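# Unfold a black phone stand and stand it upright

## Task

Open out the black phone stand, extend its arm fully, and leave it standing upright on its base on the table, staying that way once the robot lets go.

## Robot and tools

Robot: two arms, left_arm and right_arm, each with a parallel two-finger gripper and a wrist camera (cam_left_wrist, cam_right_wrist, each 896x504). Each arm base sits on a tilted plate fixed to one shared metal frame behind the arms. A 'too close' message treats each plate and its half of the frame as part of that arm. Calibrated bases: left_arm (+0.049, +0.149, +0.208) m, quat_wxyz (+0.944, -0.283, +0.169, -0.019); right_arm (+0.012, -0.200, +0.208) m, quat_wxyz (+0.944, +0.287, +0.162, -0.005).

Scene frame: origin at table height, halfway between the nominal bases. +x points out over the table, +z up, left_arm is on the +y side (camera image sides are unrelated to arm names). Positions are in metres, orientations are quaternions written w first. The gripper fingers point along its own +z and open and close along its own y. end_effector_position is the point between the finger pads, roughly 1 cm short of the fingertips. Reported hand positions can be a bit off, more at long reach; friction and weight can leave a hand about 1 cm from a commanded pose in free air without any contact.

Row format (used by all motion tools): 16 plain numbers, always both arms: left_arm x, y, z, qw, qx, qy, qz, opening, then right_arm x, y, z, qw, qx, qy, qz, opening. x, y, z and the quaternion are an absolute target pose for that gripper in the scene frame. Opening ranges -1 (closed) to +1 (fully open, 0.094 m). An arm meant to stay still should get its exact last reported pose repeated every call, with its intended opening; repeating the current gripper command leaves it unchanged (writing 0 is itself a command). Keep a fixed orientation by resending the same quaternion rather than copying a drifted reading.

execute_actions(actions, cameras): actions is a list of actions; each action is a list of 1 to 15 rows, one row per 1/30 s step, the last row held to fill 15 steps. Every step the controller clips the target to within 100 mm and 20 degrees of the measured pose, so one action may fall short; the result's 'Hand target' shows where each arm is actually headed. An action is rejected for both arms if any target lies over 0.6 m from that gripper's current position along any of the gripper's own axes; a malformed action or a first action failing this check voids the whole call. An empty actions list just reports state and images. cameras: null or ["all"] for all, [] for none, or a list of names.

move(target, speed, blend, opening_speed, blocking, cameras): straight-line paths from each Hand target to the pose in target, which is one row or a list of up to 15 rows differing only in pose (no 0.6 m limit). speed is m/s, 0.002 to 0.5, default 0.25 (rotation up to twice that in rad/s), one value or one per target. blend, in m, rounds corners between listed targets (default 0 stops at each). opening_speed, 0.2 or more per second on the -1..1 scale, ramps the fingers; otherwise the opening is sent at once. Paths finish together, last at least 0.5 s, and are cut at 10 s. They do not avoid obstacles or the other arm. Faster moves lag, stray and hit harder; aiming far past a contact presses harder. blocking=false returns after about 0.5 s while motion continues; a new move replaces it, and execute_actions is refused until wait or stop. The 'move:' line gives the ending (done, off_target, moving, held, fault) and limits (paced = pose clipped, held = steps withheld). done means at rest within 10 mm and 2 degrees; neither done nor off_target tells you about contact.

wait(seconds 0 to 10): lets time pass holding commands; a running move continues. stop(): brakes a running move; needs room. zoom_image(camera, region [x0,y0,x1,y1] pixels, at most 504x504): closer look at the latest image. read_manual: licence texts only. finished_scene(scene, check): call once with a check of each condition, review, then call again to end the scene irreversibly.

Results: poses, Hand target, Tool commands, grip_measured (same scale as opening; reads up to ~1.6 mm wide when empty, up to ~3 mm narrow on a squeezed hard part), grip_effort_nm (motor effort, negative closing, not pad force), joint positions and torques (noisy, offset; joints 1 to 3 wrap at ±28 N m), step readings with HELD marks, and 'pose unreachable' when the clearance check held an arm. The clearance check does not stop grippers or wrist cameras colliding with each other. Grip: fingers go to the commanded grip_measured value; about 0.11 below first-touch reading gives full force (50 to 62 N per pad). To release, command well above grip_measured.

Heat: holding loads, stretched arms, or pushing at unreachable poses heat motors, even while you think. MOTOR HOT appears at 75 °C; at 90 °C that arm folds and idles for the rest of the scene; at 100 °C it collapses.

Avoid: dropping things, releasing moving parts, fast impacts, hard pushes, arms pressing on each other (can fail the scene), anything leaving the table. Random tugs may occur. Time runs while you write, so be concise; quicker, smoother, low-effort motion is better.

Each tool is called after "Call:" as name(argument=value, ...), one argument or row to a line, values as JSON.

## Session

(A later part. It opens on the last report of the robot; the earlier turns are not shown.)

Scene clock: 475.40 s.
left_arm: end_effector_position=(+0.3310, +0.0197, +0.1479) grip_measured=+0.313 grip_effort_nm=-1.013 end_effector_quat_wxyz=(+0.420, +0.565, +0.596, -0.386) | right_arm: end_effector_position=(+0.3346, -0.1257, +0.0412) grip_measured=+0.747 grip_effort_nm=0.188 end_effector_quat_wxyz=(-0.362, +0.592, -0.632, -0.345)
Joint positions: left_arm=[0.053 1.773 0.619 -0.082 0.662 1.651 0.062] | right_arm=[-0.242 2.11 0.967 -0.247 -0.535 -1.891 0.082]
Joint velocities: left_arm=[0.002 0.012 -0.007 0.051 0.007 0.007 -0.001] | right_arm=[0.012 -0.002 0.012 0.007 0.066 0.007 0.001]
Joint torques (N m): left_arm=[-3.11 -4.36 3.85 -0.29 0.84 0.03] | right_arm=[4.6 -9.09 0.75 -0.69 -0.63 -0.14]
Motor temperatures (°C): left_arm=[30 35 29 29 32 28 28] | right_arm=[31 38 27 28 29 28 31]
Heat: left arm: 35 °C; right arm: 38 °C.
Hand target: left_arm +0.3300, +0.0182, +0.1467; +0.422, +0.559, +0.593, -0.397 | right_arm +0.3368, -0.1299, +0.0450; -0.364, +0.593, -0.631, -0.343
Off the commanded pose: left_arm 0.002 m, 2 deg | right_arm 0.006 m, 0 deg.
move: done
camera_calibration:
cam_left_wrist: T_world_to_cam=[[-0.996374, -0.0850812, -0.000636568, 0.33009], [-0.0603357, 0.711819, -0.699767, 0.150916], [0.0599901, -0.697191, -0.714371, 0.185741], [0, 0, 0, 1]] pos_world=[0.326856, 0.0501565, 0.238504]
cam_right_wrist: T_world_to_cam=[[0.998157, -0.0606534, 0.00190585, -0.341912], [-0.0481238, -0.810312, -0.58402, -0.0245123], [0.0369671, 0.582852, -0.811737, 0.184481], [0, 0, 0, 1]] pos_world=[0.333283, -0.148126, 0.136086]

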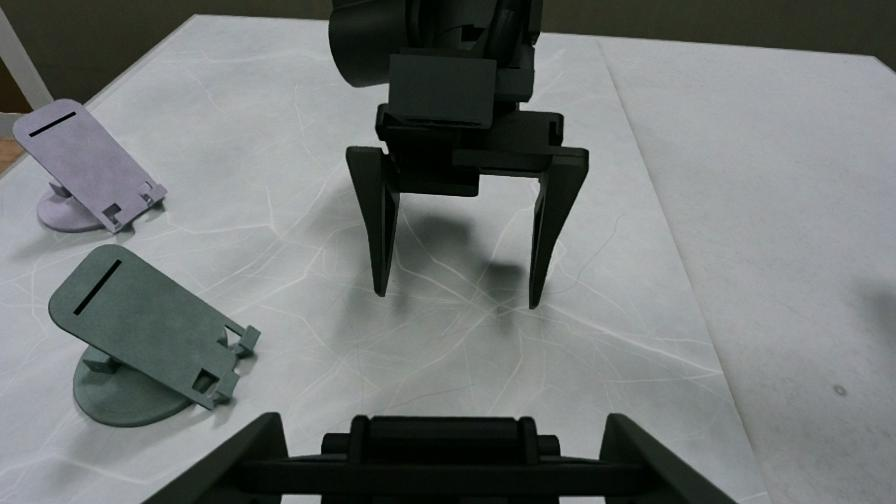

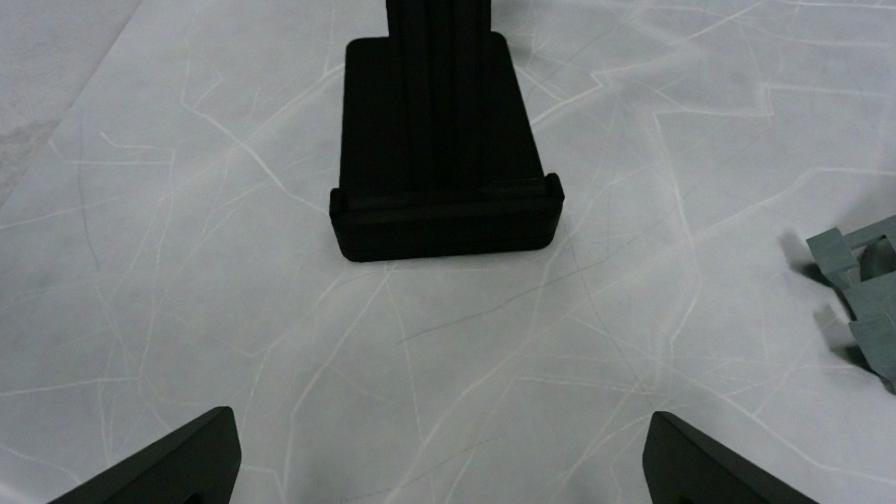

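Call:
move(
  target=[
    [0.331,0.018,0.148,0.4229,0.5578,0.5930,-0.3979,0.2,0.337,-0.075,0.04,0.3428,-0.6311,0.5937,0.3644,0.75],
    [0.331,0.018,0.148,0.4229,0.5578,0.5930,-0.3979,0.2,0.337,-0.035,0.017,0.3428,-0.6311,0.5937,0.3644,0.75],
  ],
  speed=0.08,
)

Call:
zoom_image(
  camera="cam_right_wrist",
  region=[200, 150, 700, 504],
)

Scene clock: 482.77 s.
left_arm: end_effector_position=(+0.3309, +0.0197, +0.1479) grip_measured=+0.313 grip_effort_nm=-1.013 end_effector_quat_wxyz=(+0.420, +0.565, +0.596, -0.386) | right_arm: end_effector_position=(+0.3450, -0.0452, +0.0216) grip_measured=+0.747 grip_effort_nm=0.183 end_effector_quat_wxyz=(-0.347, +0.629, -0.596, -0.358)
Joint positions: left_arm=[0.053 1.773 0.619 -0.083 0.662 1.652 0.062] | right_arm=[-0.051 2.338 1.095 -0.136 -0.472 -1.792 0.082]
Joint velocities: left_arm=[0.002 -0.017 -0.017 -0.051 -0.007 -0.051 0] | right_arm=[0.002 0.012 0.012 0.007 -0.022 -0.022 -0.001]
Joint torques (N m): left_arm=[-3.06 -4.56 4 -0.32 0.84 0] | right_arm=[7.19 -5.24 0.95 -0.11 -0.6 0.08]
Motor temperatures (°C): left_arm=[29 35 30 29 32 28 28] | right_arm=[31 38 27 28 29 28 31]
Heat: left arm: 35 °C; right arm: 38 °C.
Hand target: left_arm +0.3309, +0.0180, +0.1479; +0.423, +0.558, +0.593, -0.397 | right_arm +0.3383, -0.0345, +0.0174; -0.343, +0.630, -0.593, -0.366
Off the commanded pose: left_arm 0.002 m, 2 deg | right_arm 0.014 m, 1 deg.
move: off_target (right_arm)
camera_calibration:
cam_left_wrist: T_world_to_cam=[[-0.996424, -0.084484, -0.00138393, 0.330125], [-0.0593861, 0.711877, -0.699789, 0.150607], [0.0601061, -0.697204, -0.714349, 0.185703], [0, 0, 0, 1]] pos_world=[0.326726, 0.0501488, 0.238507]
cam_right_wrist: T_world_to_cam=[[0.998635, 0.0480828, 0.0203839, -0.343026], [0.0509815, -0.812867, -0.580214, -0.0046757], [-0.0113289, 0.580462, -0.814209, 0.137864], [0, 0, 0, 1]] pos_world=[0.344358, -0.0673317, 0.116529]

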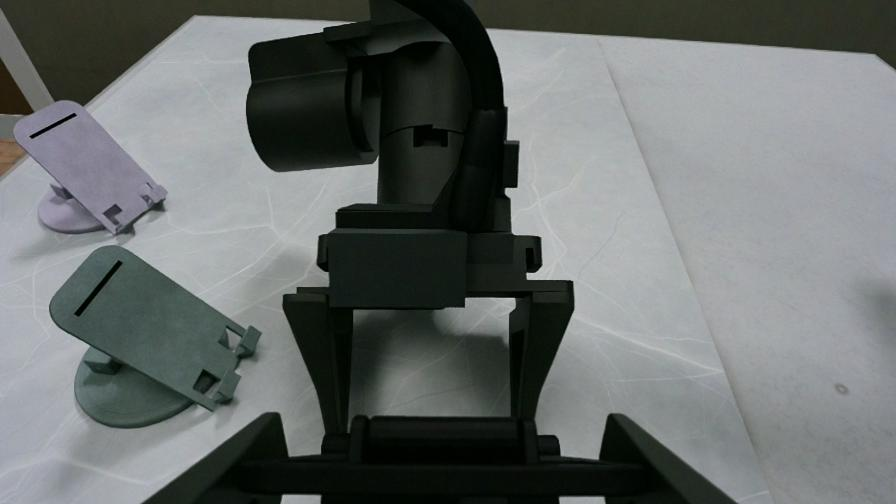

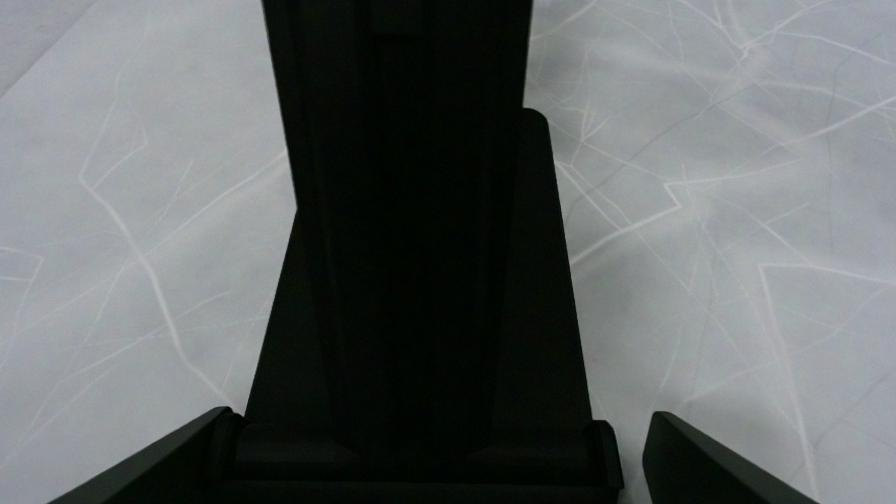

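Scaled by 1.008.

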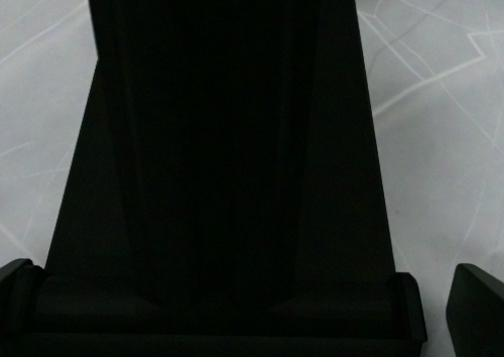

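Call:
move(
  target=[
    [0.331,0.018,0.148,0.4229,0.5578,0.5930,-0.3979,0.2,0.332,-0.034,0.016,0.3428,-0.6311,0.5937,0.3644,0.75],
    [0.331,0.018,0.148,0.4229,0.5578,0.5930,-0.3979,0.2,0.332,-0.028,0.013,0.3428,-0.6311,0.5937,0.3644,0.75],
  ],
  speed=0.05,
)

Call:
zoom_image(
  camera="cam_right_wrist",
  region=[200, 150, 700, 504],
)

Scene clock: 485.73 s.
left_arm: end_effector_position=(+0.3321, +0.0200, +0.1480) grip_measured=+0.313 grip_effort_nm=-1.013 end_effector_quat_wxyz=(+0.421, +0.566, +0.596, -0.385) | right_arm: end_effector_position=(+0.3412, -0.0392, +0.0190) grip_measured=+0.747 grip_effort_nm=0.178 end_effector_quat_wxyz=(-0.349, +0.630, -0.596, -0.355)
Joint positions: left_arm=[0.053 1.773 0.621 -0.083 0.662 1.652 0.062] | right_arm=[-0.042 2.352 1.079 -0.095 -0.47 -1.783 0.082]
Joint velocities: left_arm=[-0.007 0.027 0.007 0.007 -0.007 0.066 -0.001] | right_arm=[0.017 -0.002 -0.012 -0.051 0.081 -0.007 0.002]
Joint torques (N m): left_arm=[-3.29 -4.46 3.82 -0.3 0.86 -0.01] | right_arm=[7.2 -4.97 0.58 -0.06 -0.6 0.1]
Motor temperatures (°C): left_arm=[29 35 30 29 32 28 28] | right_arm=[32 37 27 28 29 28 31]
Heat: left arm: 35 °C; right arm: 37 °C.
Hand target: left_arm +0.3310, +0.0180, +0.1479; +0.423, +0.558, +0.593, -0.397 | right_arm +0.3322, -0.0283, +0.0133; -0.343, +0.631, -0.594, -0.364
Off the commanded pose: left_arm 0.002 m, 2 deg | right_arm 0.016 m, 1 deg.
move: off_target (right_arm)
camera_calibration:
cam_left_wrist: T_world_to_cam=[[-0.996299, -0.0858749, -0.00365769, 0.331658], [-0.0588012, 0.711999, -0.699714, 0.150389], [0.0626921, -0.696909, -0.714414, 0.185009], [0, 0, 0, 1]] pos_world=[0.327675, 0.050339, 0.238615]
cam_right_wrist: T_world_to_cam=[[0.998586, 0.0462416, 0.026221, -0.339631], [0.0528799, -0.813666, -0.578923, -0.00179535], [-0.00543518, 0.579491, -0.81496, 0.130197], [0, 0, 0, 1]] pos_world=[0.339954, -0.0612035, 0.113971]

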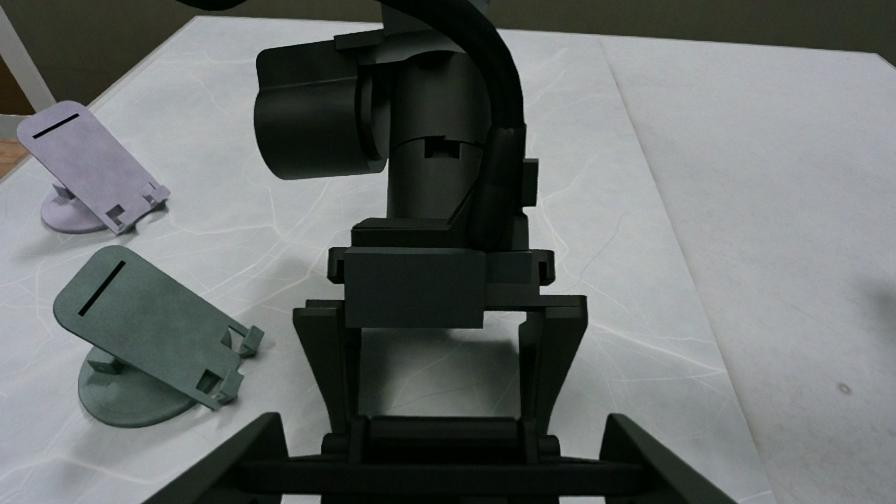

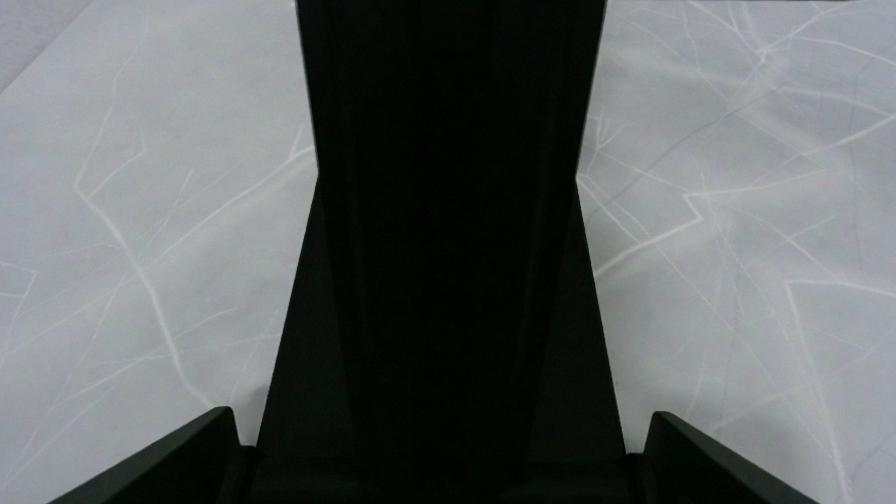

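Scaled by 1.008.

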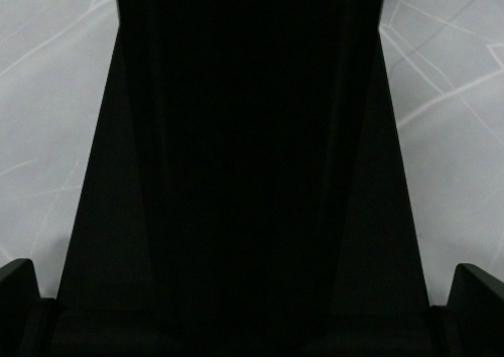

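Centered. Close.

Call:
move(
  target=[0.331,0.018,0.148,0.4229,0.5578,0.5930,-0.3979,0.2,0.332,-0.028,0.013,0.3428,-0.6311,0.5937,0.3644,0.4],
  speed=0.05,
  opening_speed=0.5,
)

Scene clock: 487.90 s.
left_arm: end_effector_position=(+0.3321, +0.0200, +0.1480) grip_measured=+0.313 grip_effort_nm=-1.018 end_effector_quat_wxyz=(+0.421, +0.566, +0.596, -0.385) | right_arm: end_effector_position=(+0.3414, -0.0392, +0.0189) grip_measured=+0.498 grip_effort_nm=-0.974 end_effector_quat_wxyz=(-0.349, +0.630, -0.596, -0.355)
Joint positions: left_arm=[0.053 1.773 0.621 -0.083 0.662 1.652 0.062] | right_arm=[-0.042 2.352 1.079 -0.094 -0.47 -1.783 0.07]
Joint velocities: left_arm=[-0.007 -0.007 0.002 0.037 -0.022 0.066 0] | right_arm=[0.012 0.017 -0.002 -0.037 0.051 -0.022 -0.001]
Joint torques (N m): left_arm=[-3.28 -4.53 3.82 -0.3 0.87 -0.02] | right_arm=[7.21 -4.88 0.46 0.01 -0.58 0.1]
Motor temperatures (°C): left_arm=[29 35 29 29 32 28 28] | right_arm=[32 37 27 28 29 28 30]
Heat: left arm: 35 °C; right arm: 37 °C.
Hand target: left_arm +0.3309, +0.0180, +0.1479; +0.423, +0.558, +0.593, -0.398 | right_arm +0.3319, -0.0284, +0.0134; -0.343, +0.631, -0.593, -0.364
Off the commanded pose: left_arm 0.002 m, 2 deg | right_arm 0.016 m, 1 deg.
move: off_target (right_arm)
camera_calibration:
cam_left_wrist: T_world_to_cam=[[-0.996299, -0.0858749, -0.00365769, 0.331658], [-0.0588012, 0.711999, -0.699714, 0.150389], [0.0626921, -0.696909, -0.714414, 0.185009], [0, 0, 0, 1]] pos_world=[0.327675, 0.050339, 0.238615]
cam_right_wrist: T_world_to_cam=[[0.998623, 0.04526, 0.026513, -0.339944], [0.0522502, -0.813825, -0.578756, -0.00164183], [-0.0046176, 0.579345, -0.815069, 0.129889], [0, 0, 0, 1]] pos_world=[0.340162, -0.0612007, 0.113931]

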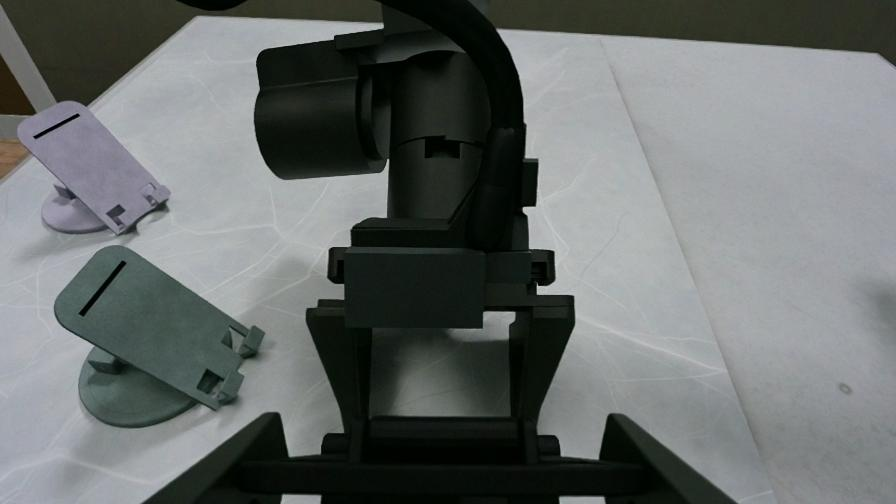

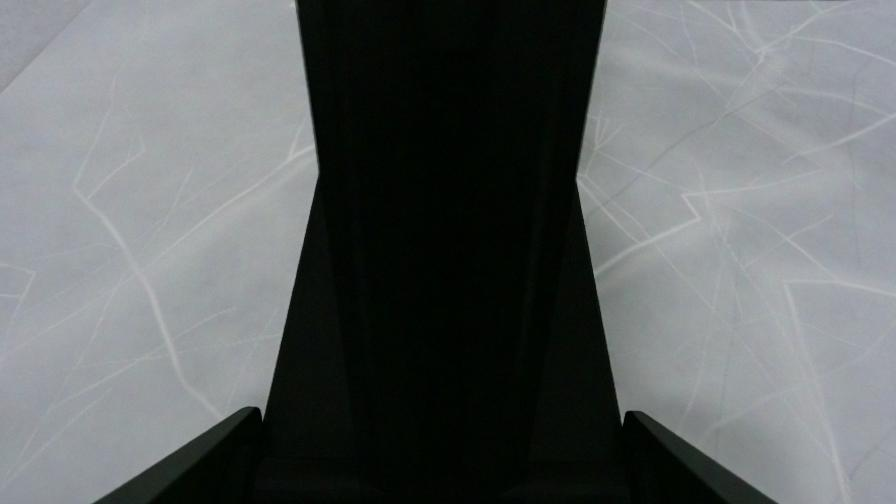

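Call:
move(
  target=[
    [0.331,0.018,0.148,0.4229,0.5578,0.5930,-0.3979,0.6,0.332,-0.028,0.013,0.3428,-0.6311,0.5937,0.3644,0.4],
    [0.331,0.06,0.148,0.4229,0.5578,0.5930,-0.3979,0.6,0.332,-0.028,0.013,0.3428,-0.6311,0.5937,0.3644,0.4],
    [0.331,0.065,0.122,0.4923,0.5054,0.5372,-0.4631,0.6,0.332,-0.028,0.013,0.3428,-0.6311,0.5937,0.3644,0.4],
  ],
  speed=[0.01,0.08,0.1],
)

Call:
zoom_image(
  camera="cam_left_wrist",
  region=[200, 150, 700, 504],
)

Scene clock: 507.00 s.
left_arm: end_effector_position=(+0.3311, +0.0661, +0.1216) grip_measured=+0.599 grip_effort_nm=0.081 end_effector_quat_wxyz=(+0.478, +0.514, +0.557, -0.444) | right_arm: end_effector_position=(+0.3414, -0.0392, +0.0189) grip_measured=+0.497 grip_effort_nm=-0.979 end_effector_quat_wxyz=(-0.349, +0.630, -0.596, -0.355)
Joint positions: left_arm=[0.345 1.979 0.826 -0.455 0.912 2.1 0.075] | right_arm=[-0.042 2.352 1.079 -0.094 -0.47 -1.783 0.07]
Joint velocities: left_arm=[-0.007 -0.012 0.002 -0.022 -0.066 -0.022 0] | right_arm=[-0.002 -0.007 0.007 -0.007 -0.037 -0.022 -0.001]
Joint torques (N m): left_arm=[-2.86 -5.27 1.78 -1.16 0.74 0.05] | right_arm=[7.3 -4.79 0.65 -0.02 -0.55 0.08]
Motor temperatures (°C): left_arm=[29 35 29 29 32 28 28] | right_arm=[33 35 27 28 29 28 31]
Heat: left arm: 35 °C; right arm: 35 °C.
Hand target: left_arm +0.3288, +0.0643, +0.1206; +0.481, +0.502, +0.557, -0.455 | right_arm +0.3319, -0.0283, +0.0134; -0.342, +0.631, -0.593, -0.364
Off the commanded pose: left_arm 0.001 m, 4 deg | right_arm 0.016 m, 1 deg.
joint sent to its limit (left arm) — joint 6 (wrist roll), upper limit. The joint targets are off in orientation, not in position.
move: off_target (left_arm, right_arm)
camera_calibration:
cam_left_wrist: T_world_to_cam=[[-0.995279, -0.094847, 0.0205755, 0.33179], [-0.0696917, 0.550897, -0.831658, 0.129371], [0.0675453, -0.829166, -0.554907, 0.18615], [0, 0, 0, 1]] pos_world=[0.326666, 0.114549, 0.204061]
cam_right_wrist: T_world_to_cam=[[0.998623, 0.04526, 0.026513, -0.339944], [0.0522502, -0.813825, -0.578756, -0.00164183], [-0.0046176, 0.579345, -0.815069, 0.129889], [0, 0, 0, 1]] pos_world=[0.340162, -0.0612007, 0.113931]

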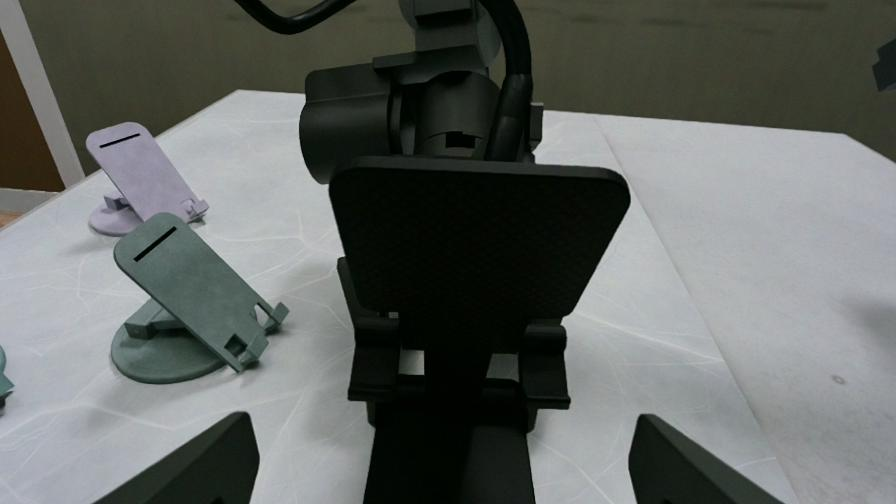

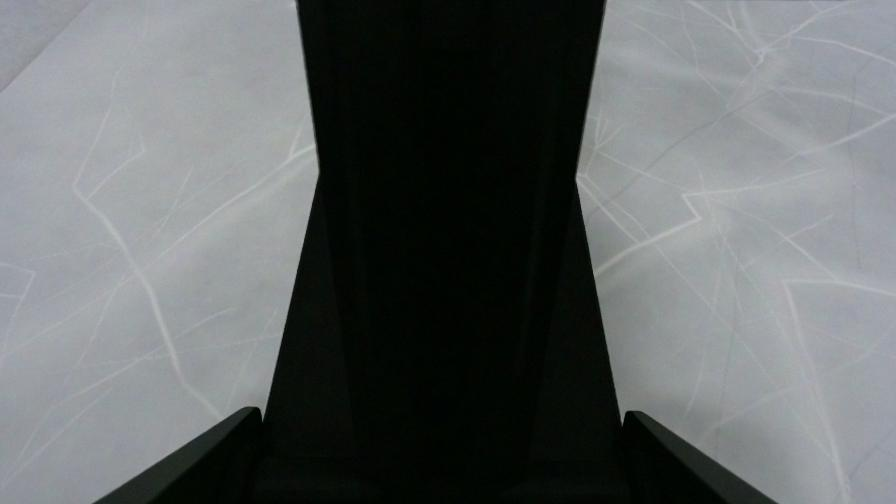

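Scaled by 1.008.

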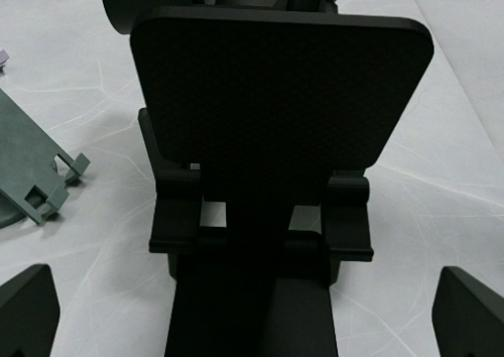

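Call:
zoom_image(
  camera="cam_left_wrist",
  region=[330, 270, 590, 430],
)

Call:
zoom_image(
  camera="cam_left_wrist",
  region=[100, 200, 300, 390],
)

Scaled by 1.938.

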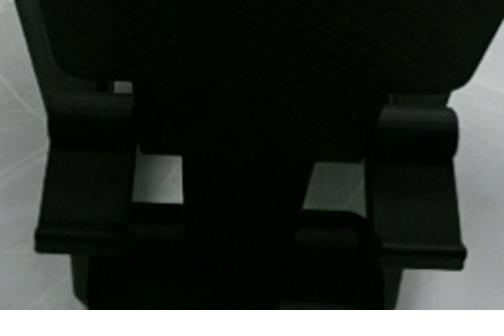

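Scaled by 2.520.

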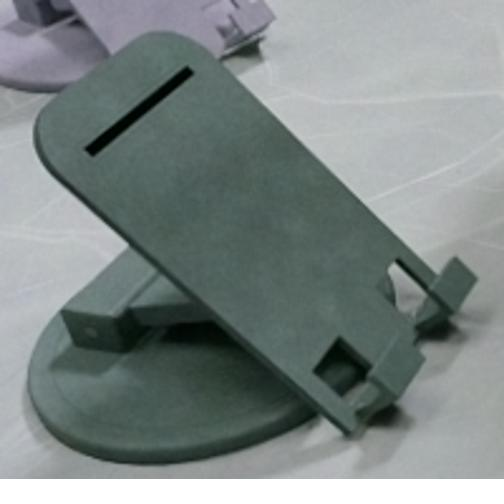

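Call:
move(
  target=[0.324,0.03,0.120,0.4923,0.5054,0.5372,-0.4631,0.6,0.332,-0.028,0.013,0.3428,-0.6311,0.5937,0.3644,0.4],
  speed=0.08,
)

Call:
zoom_image(
  camera="cam_left_wrist",
  region=[200, 150, 700, 504],
)

Scene clock: 530.87 s.
left_arm: end_effector_position=(+0.3291, +0.0385, +0.1167) grip_measured=+0.599 grip_effort_nm=0.081 end_effector_quat_wxyz=(+0.491, +0.512, +0.545, -0.447) | right_arm: end_effector_position=(+0.3414, -0.0392, +0.0189) grip_measured=+0.497 grip_effort_nm=-0.979 end_effector_quat_wxyz=(-0.349, +0.630, -0.596, -0.355)
Joint positions: left_arm=[0.282 2.048 0.791 -0.29 0.94 2.031 0.075] | right_arm=[-0.042 2.352 1.079 -0.094 -0.47 -1.783 0.07]
Joint velocities: left_arm=[0.002 -0.002 -0.002 -0.066 0.007 -0.007 -0.001] | right_arm=[-0.007 -0.002 0.007 0.022 -0.037 0.051 0]
Joint torques (N m): left_arm=[-5.61 -5.31 0.32 -0.79 0.77 -0.06] | right_arm=[7.25 -4.83 0.62 -0.02 -0.61 0.05]
Motor temperatures (°C): left_arm=[29 36 29 29 32 28 27] | right_arm=[33 34 27 28 29 28 32]
Heat: left arm: 36 °C; right arm: 34 °C.
Hand target: left_arm +0.3240, +0.0300, +0.1201; +0.493, +0.505, +0.537, -0.462 | right_arm +0.3319, -0.0283, +0.0134; -0.342, +0.631, -0.593, -0.364
Off the commanded pose: left_arm 0.010 m, 2 deg | right_arm 0.016 m, 1 deg.
move: off_target (right_arm)
camera_calibration:
cam_left_wrist: T_world_to_cam=[[-0.995722, -0.0923253, 0.00375043, 0.329294], [-0.0520223, 0.526588, -0.848528, 0.137386], [0.0763656, -0.845092, -0.529138, 0.155388], [0, 0, 0, 1]] pos_world=[0.323166, 0.089374, 0.197563]
cam_right_wrist: T_world_to_cam=[[0.998623, 0.04526, 0.026513, -0.339944], [0.0522502, -0.813825, -0.578756, -0.00164183], [-0.0046176, 0.579345, -0.815069, 0.129889], [0, 0, 0, 1]] pos_world=[0.340162, -0.0612007, 0.113931]

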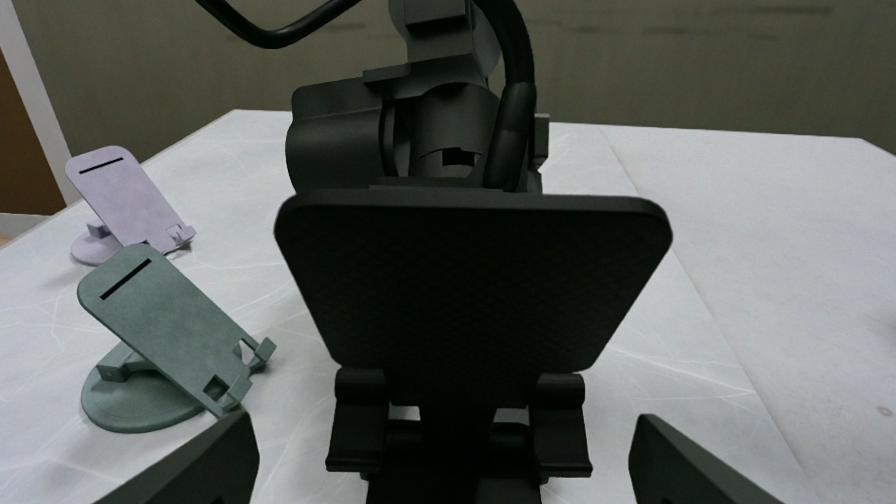

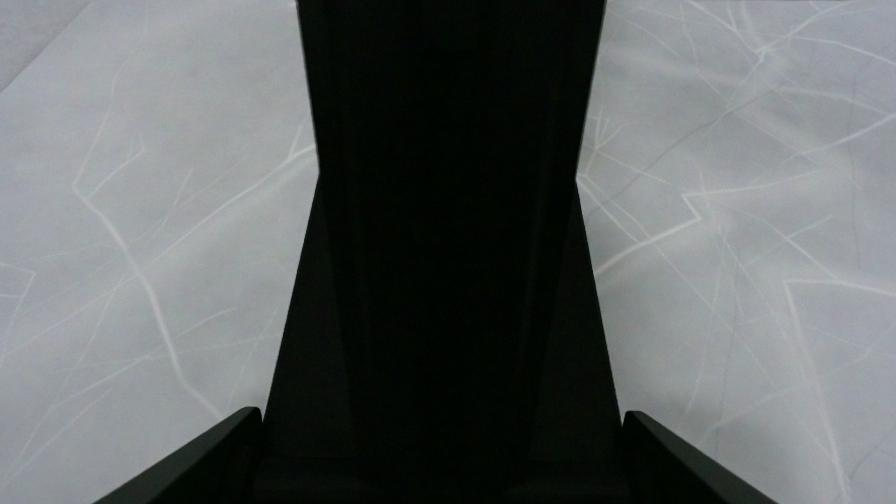

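Scaled by 1.008.

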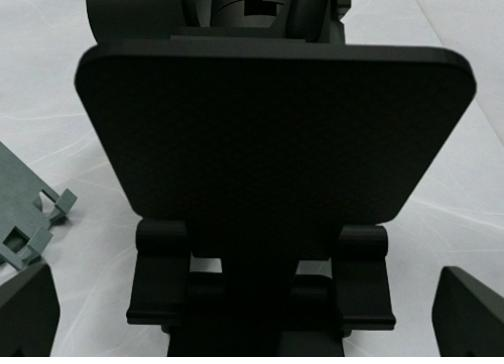

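Call:
move(
  target=[0.322,-0.008,0.120,0.4923,0.5054,0.5372,-0.4631,0.6,0.332,-0.028,0.013,0.3428,-0.6311,0.5937,0.3644,0.4],
  speed=0.05,
)

Scene clock: 542.77 s.
left_arm: end_effector_position=(+0.3315, +0.0009, +0.1179) grip_measured=+0.599 grip_effort_nm=0.081 end_effector_quat_wxyz=(+0.497, +0.508, +0.545, -0.445) | right_arm: end_effector_position=(+0.3414, -0.0392, +0.0189) grip_measured=+0.497 grip_effort_nm=-0.984 end_effector_quat_wxyz=(-0.349, +0.630, -0.596, -0.355)
Joint positions: left_arm=[0.166 2.103 0.725 0.005 0.941 1.826 0.075] | right_arm=[-0.042 2.352 1.079 -0.094 -0.47 -1.783 0.07]
Joint velocities: left_arm=[0.007 0.007 0.012 -0.037 -0.007 -0.022 0.001] | right_arm=[-0.017 0.007 -0.007 0.051 -0.022 -0.007 0]
Joint torques (N m): left_arm=[-6.24 -4.96 -0.02 -0.47 0.71 -0.1] | right_arm=[7.38 -5.04 0.58 -0.07 -0.56 0.05]
Motor temperatures (°C): left_arm=[30 35 29 29 32 28 27] | right_arm=[33 34 27 28 29 28 32]
Heat: left arm: 35 °C; right arm: 34 °C.
Hand target: left_arm +0.3224, -0.0080, +0.1205; +0.493, +0.504, +0.538, -0.462 | right_arm +0.3319, -0.0283, +0.0134; -0.342, +0.631, -0.593, -0.364
Off the commanded pose: left_arm 0.013 m, 2 deg | right_arm 0.016 m, 1 deg.
move: off_target (left_arm, right_arm)
camera_calibration:
cam_left_wrist: T_world_to_cam=[[-0.994433, -0.105371, -0.000170808, 0.328318], [-0.0547488, 0.518074, -0.853582, 0.159884], [0.0900309, -0.84882, -0.520959, 0.118581], [0, 0, 0, 1]] pos_world=[0.324567, 0.0524173, 0.198307]
cam_right_wrist: T_world_to_cam=[[0.998623, 0.04526, 0.026513, -0.339944], [0.0522502, -0.813825, -0.578756, -0.00164183], [-0.0046176, 0.579345, -0.815069, 0.129889], [0, 0, 0, 1]] pos_world=[0.340162, -0.0612007, 0.113931]

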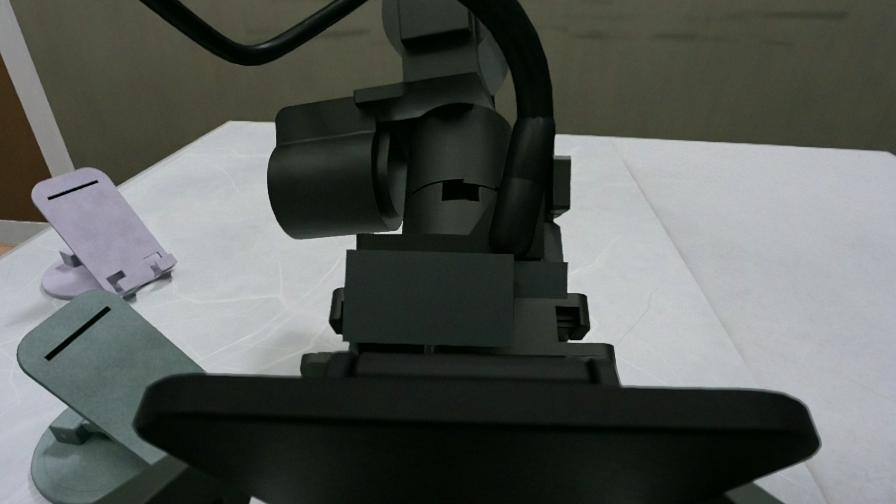

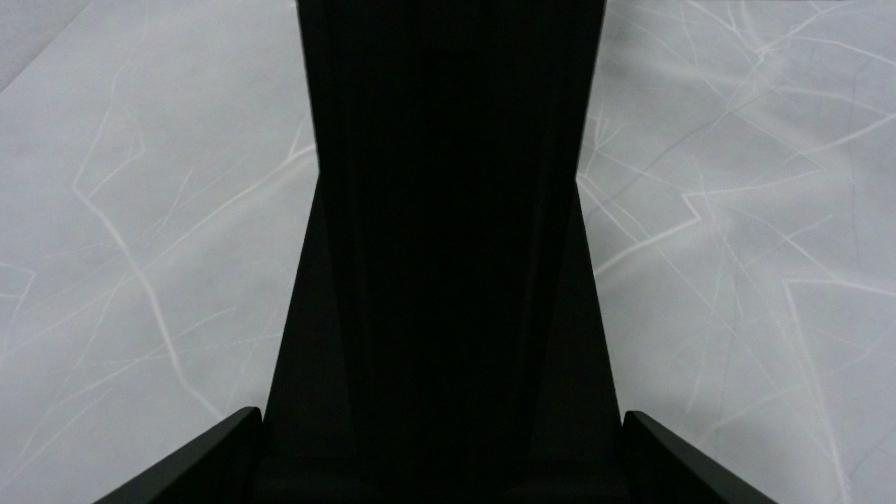

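Call:
zoom_image(
  camera="cam_left_wrist",
  region=[50, 300, 500, 504],
)

Call:
zoom_image(
  camera="cam_left_wrist",
  region=[446, 300, 896, 504],
)

Scaled by 1.120.

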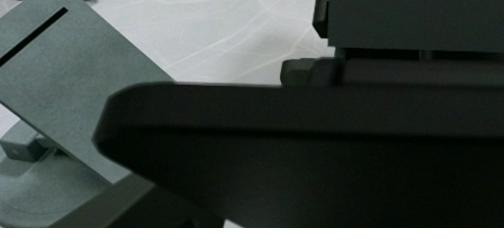

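Scaled by 1.120.

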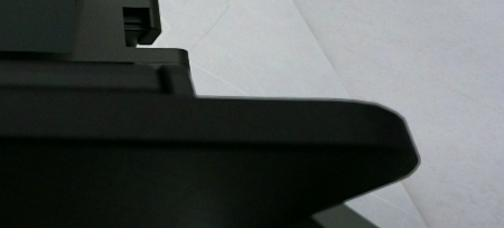

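Call:
move(
  target=[0.318,-0.009,0.120,0.4923,0.5054,0.5372,-0.4631,0.6,0.332,-0.028,0.013,0.3428,-0.6311,0.5937,0.3644,0.4],
  speed=0.03,
)

Call:
move(
  target=[0.318,-0.009,0.120,0.4923,0.5054,0.5372,-0.4631,0.2,0.332,-0.028,0.013,0.3428,-0.6311,0.5937,0.3644,0.4],
  opening_speed=0.4,
)

Scene clock: 549.13 s.
left_arm: end_effector_position=(+0.3270, +0.0000, +0.1183) grip_measured=+0.599 grip_effort_nm=0.085 end_effector_quat_wxyz=(+0.495, +0.507, +0.545, -0.448) | right_arm: end_effector_position=(+0.3414, -0.0392, +0.0189) grip_measured=+0.497 grip_effort_nm=-0.979 end_effector_quat_wxyz=(-0.349, +0.630, -0.596, -0.355)
Joint positions: left_arm=[0.166 2.103 0.711 0.013 0.941 1.825 0.075] | right_arm=[-0.042 2.352 1.079 -0.094 -0.47 -1.783 0.07]
Joint velocities: left_arm=[0.007 0.002 0.007 0.051 -0.066 -0.051 -0.002] | right_arm=[-0.007 0.012 -0.012 -0.051 0.022 0.022 0]
Joint torques (N m): left_arm=[-6.11 -4.64 -0.03 -0.47 0.7 -0.02] | right_arm=[7.35 -4.88 0.64 -0.01 -0.56 0.05]
Motor temperatures (°C): left_arm=[30 35 29 29 32 28 27] | right_arm=[33 34 27 28 29 28 32]
Heat: left arm: 35 °C; right arm: 34 °C.
Hand target: left_arm +0.3177, -0.0087, +0.1201; +0.492, +0.505, +0.537, -0.463 | right_arm +0.3319, -0.0283, +0.0134; -0.342, +0.631, -0.593, -0.364
Off the commanded pose: left_arm 0.013 m, 2 deg | right_arm 0.016 m, 1 deg.
move: off_target (left_arm, right_arm)
camera_calibration:
cam_left_wrist: T_world_to_cam=[[-0.994713, -0.102525, 0.00588135, 0.323121], [-0.0583423, 0.517059, -0.853959, 0.161658], [0.084511, -0.849787, -0.520307, 0.120126], [0, 0, 0, 1]] pos_world=[0.320692, 0.051623, 0.198652]
cam_right_wrist: T_world_to_cam=[[0.998623, 0.04526, 0.026513, -0.339944], [0.0522502, -0.813825, -0.578756, -0.00164183], [-0.0046176, 0.579345, -0.815069, 0.129889], [0, 0, 0, 1]] pos_world=[0.340162, -0.0612007, 0.113931]

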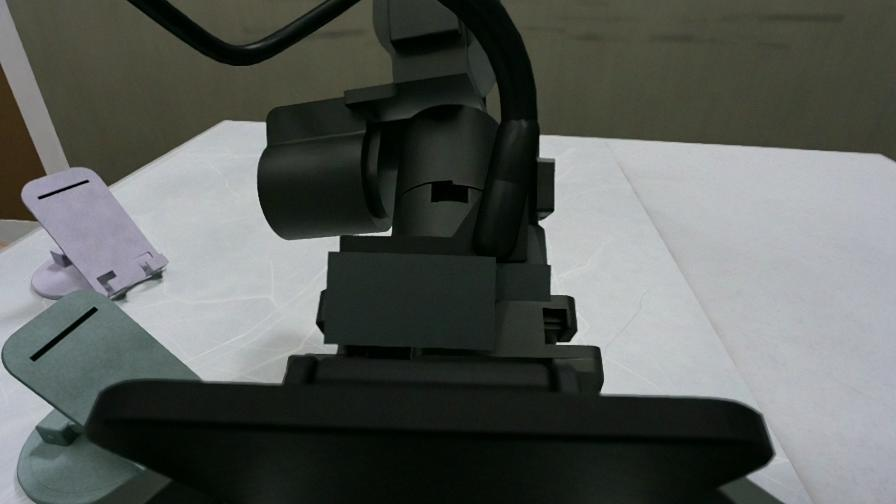

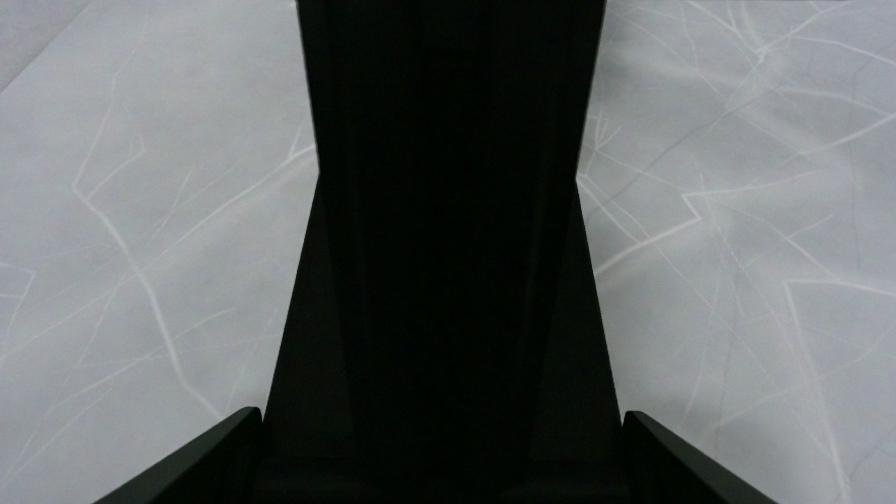

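Scene clock: 550.33 s.
left_arm: end_effector_position=(+0.3279, +0.0001, +0.1181) grip_measured=+0.309 grip_effort_nm=-1.004 end_effector_quat_wxyz=(+0.497, +0.507, +0.545, -0.446) | right_arm: end_effector_position=(+0.3414, -0.0392, +0.0189) grip_measured=+0.497 grip_effort_nm=-0.989 end_effector_quat_wxyz=(-0.349, +0.630, -0.596, -0.355)
Joint positions: left_arm=[0.166 2.103 0.711 0.018 0.941 1.825 0.061] | right_arm=[-0.042 2.352 1.079 -0.094 -0.47 -1.783 0.07]
Joint velocities: left_arm=[0.002 0.002 0.002 -0.051 0.007 0.051 -0.002] | right_arm=[-0.017 -0.017 -0.002 -0.007 0.022 -0.022 -0.001]
Joint torques (N m): left_arm=[-6.05 -4.74 0.01 -0.5 0.71 -0.02] | right_arm=[7.06 -4.75 0.46 -0.02 -0.56 0.15]
Motor temperatures (°C): left_arm=[30 35 29 29 32 28 27] | right_arm=[33 34 27 28 29 28 32]
Heat: left arm: 35 °C; right arm: 34 °C.
Hand target: left_arm +0.3178, -0.0086, +0.1201; +0.492, +0.505, +0.537, -0.463 | right_arm +0.3319, -0.0283, +0.0134; -0.342, +0.631, -0.593, -0.364
Off the commanded pose: left_arm 0.014 m, 2 deg | right_arm 0.016 m, 1 deg.
move: off_target (left_arm, right_arm)
camera_calibration:
cam_left_wrist: T_world_to_cam=[[-0.994481, -0.104905, 0.00158028, 0.3244], [-0.055981, 0.517832, -0.853649, 0.160672], [0.0887334, -0.849026, -0.520847, 0.11871], [0, 0, 0, 1]] pos_world=[0.321071, 0.0516178, 0.198474]
cam_right_wrist: T_world_to_cam=[[0.998623, 0.04526, 0.026513, -0.339944], [0.0522502, -0.813825, -0.578756, -0.00164183], [-0.0046176, 0.579345, -0.815069, 0.129889], [0, 0, 0, 1]] pos_world=[0.340162, -0.0612007, 0.113931]

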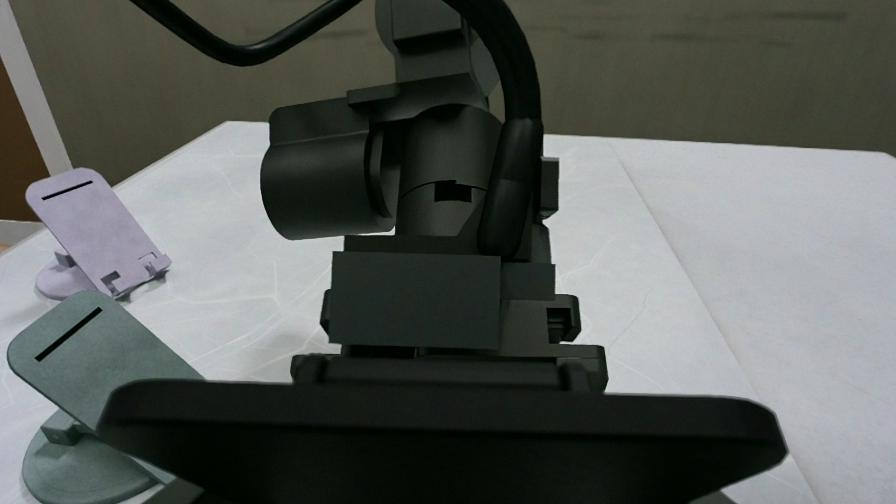

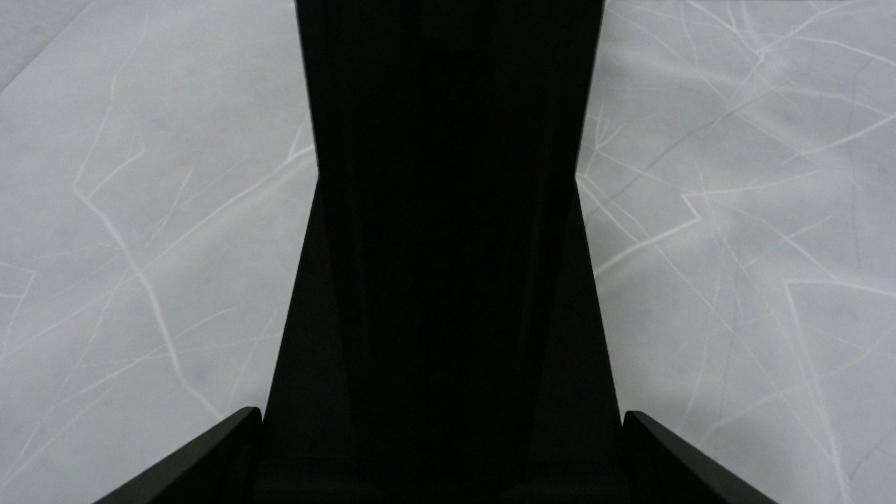

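Call:
move(
  target=[0.318,0.009,0.117,0.4173,0.5618,0.5972,-0.3926,0.2,0.332,-0.028,0.013,0.3428,-0.6311,0.5937,0.3644,0.4],
  speed=0.04,
)

Scene clock: 559.90 s.
left_arm: end_effector_position=(+0.3247, +0.0086, +0.1169) grip_measured=+0.307 grip_effort_nm=-1.013 end_effector_quat_wxyz=(+0.433, +0.552, +0.593, -0.395) | right_arm: end_effector_position=(+0.3369, -0.0335, +0.0193) grip_measured=+0.497 grip_effort_nm=-0.984 end_effector_quat_wxyz=(-0.346, +0.630, -0.593, -0.362)
Joint positions: left_arm=[0.104 1.946 0.62 0.062 0.718 1.696 0.061] | right_arm=[-0.031 2.365 1.079 -0.094 -0.472 -1.777 0.07]
Joint velocities: left_arm=[-0.012 0.007 -0.002 0.022 -0.081 -0.007 0] | right_arm=[-0.007 -0.002 -0.007 0.066 -0.095 -0.037 0]
Joint torques (N m): left_arm=[-5.22 -8.34 0.55 -0.61 0.18 -0.11] | right_arm=[6.43 -5.55 0.59 -0.02 -0.55 -0.03]
Motor temperatures (°C): left_arm=[30 36 29 29 32 28 28] | right_arm=[33 34 27 28 29 28 32]
Heat: left arm: 36 °C; right arm: 34 °C.
Hand target: left_arm +0.3191, +0.0098, +0.1175; +0.418, +0.561, +0.597, -0.393 | right_arm +0.3321, -0.0279, +0.0132; -0.343, +0.631, -0.593, -0.364
Off the commanded pose: left_arm 0.007 m, 2 deg | right_arm 0.010 m, 1 deg.
move: done
camera_calibration:
cam_left_wrist: T_world_to_cam=[[-0.994927, -0.100427, 0.00584416, 0.321791], [-0.0731779, 0.682661, -0.727062, 0.144423], [0.0690272, -0.723802, -0.686547, 0.150269], [0, 0, 0, 1]] pos_world=[0.320355, 0.0424894, 0.206291]
cam_right_wrist: T_world_to_cam=[[0.998222, 0.0568425, 0.017964, -0.335054], [0.0566012, -0.809144, -0.584878, 0.00230799], [-0.0187104, 0.584854, -0.810923, 0.131672], [0, 0, 0, 1]] pos_world=[0.336792, -0.0560961, 0.114145]

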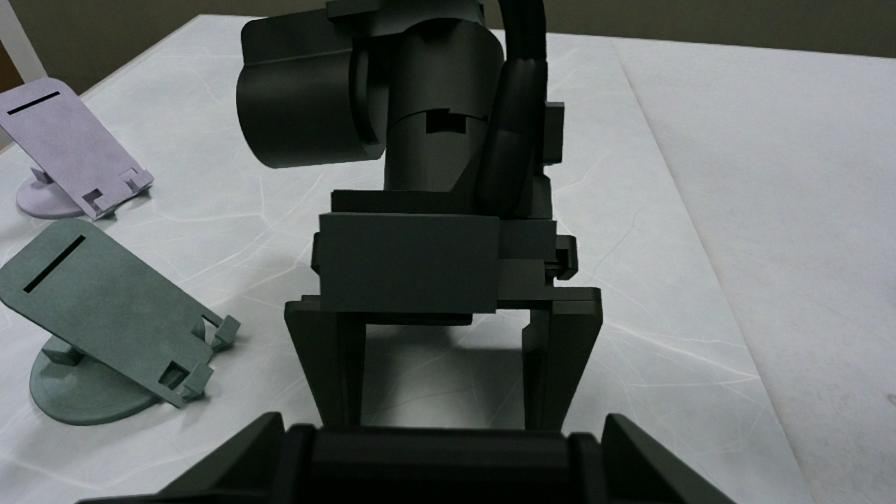

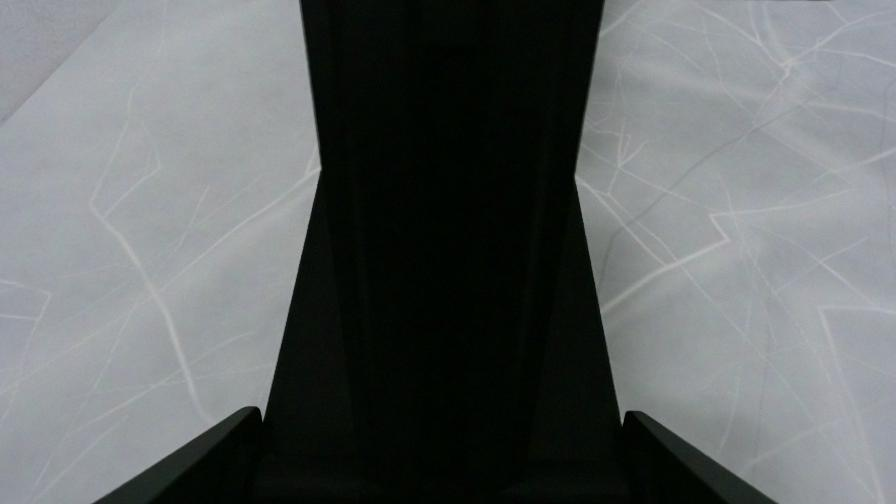

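Call:
zoom_image(
  camera="cam_left_wrist",
  region=[50, 280, 450, 504],
)

Call:
zoom_image(
  camera="cam_left_wrist",
  region=[446, 280, 846, 504],
)

Scaled by 1.260.

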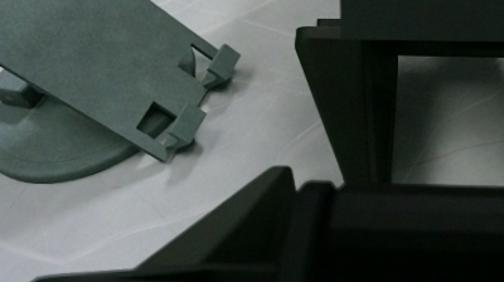

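Scaled by 1.260.

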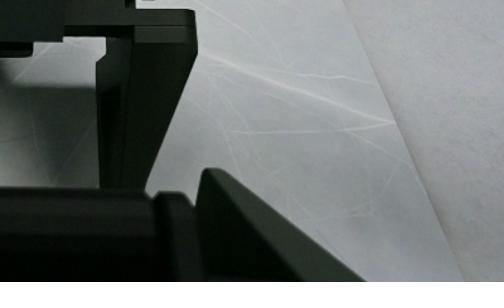

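Call:
zoom_image(
  camera="cam_right_wrist",
  region=[280, 0, 620, 220],
)

Call:
zoom_image(
  camera="cam_left_wrist",
  region=[200, 390, 680, 504],
)

Scaled by 1.482.

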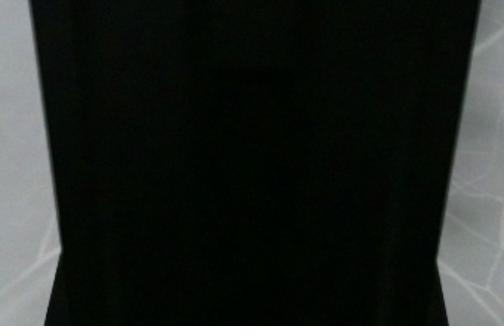

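Scaled by 1.050.

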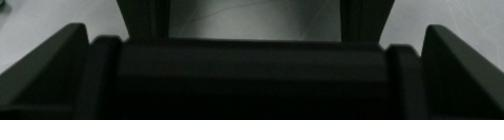

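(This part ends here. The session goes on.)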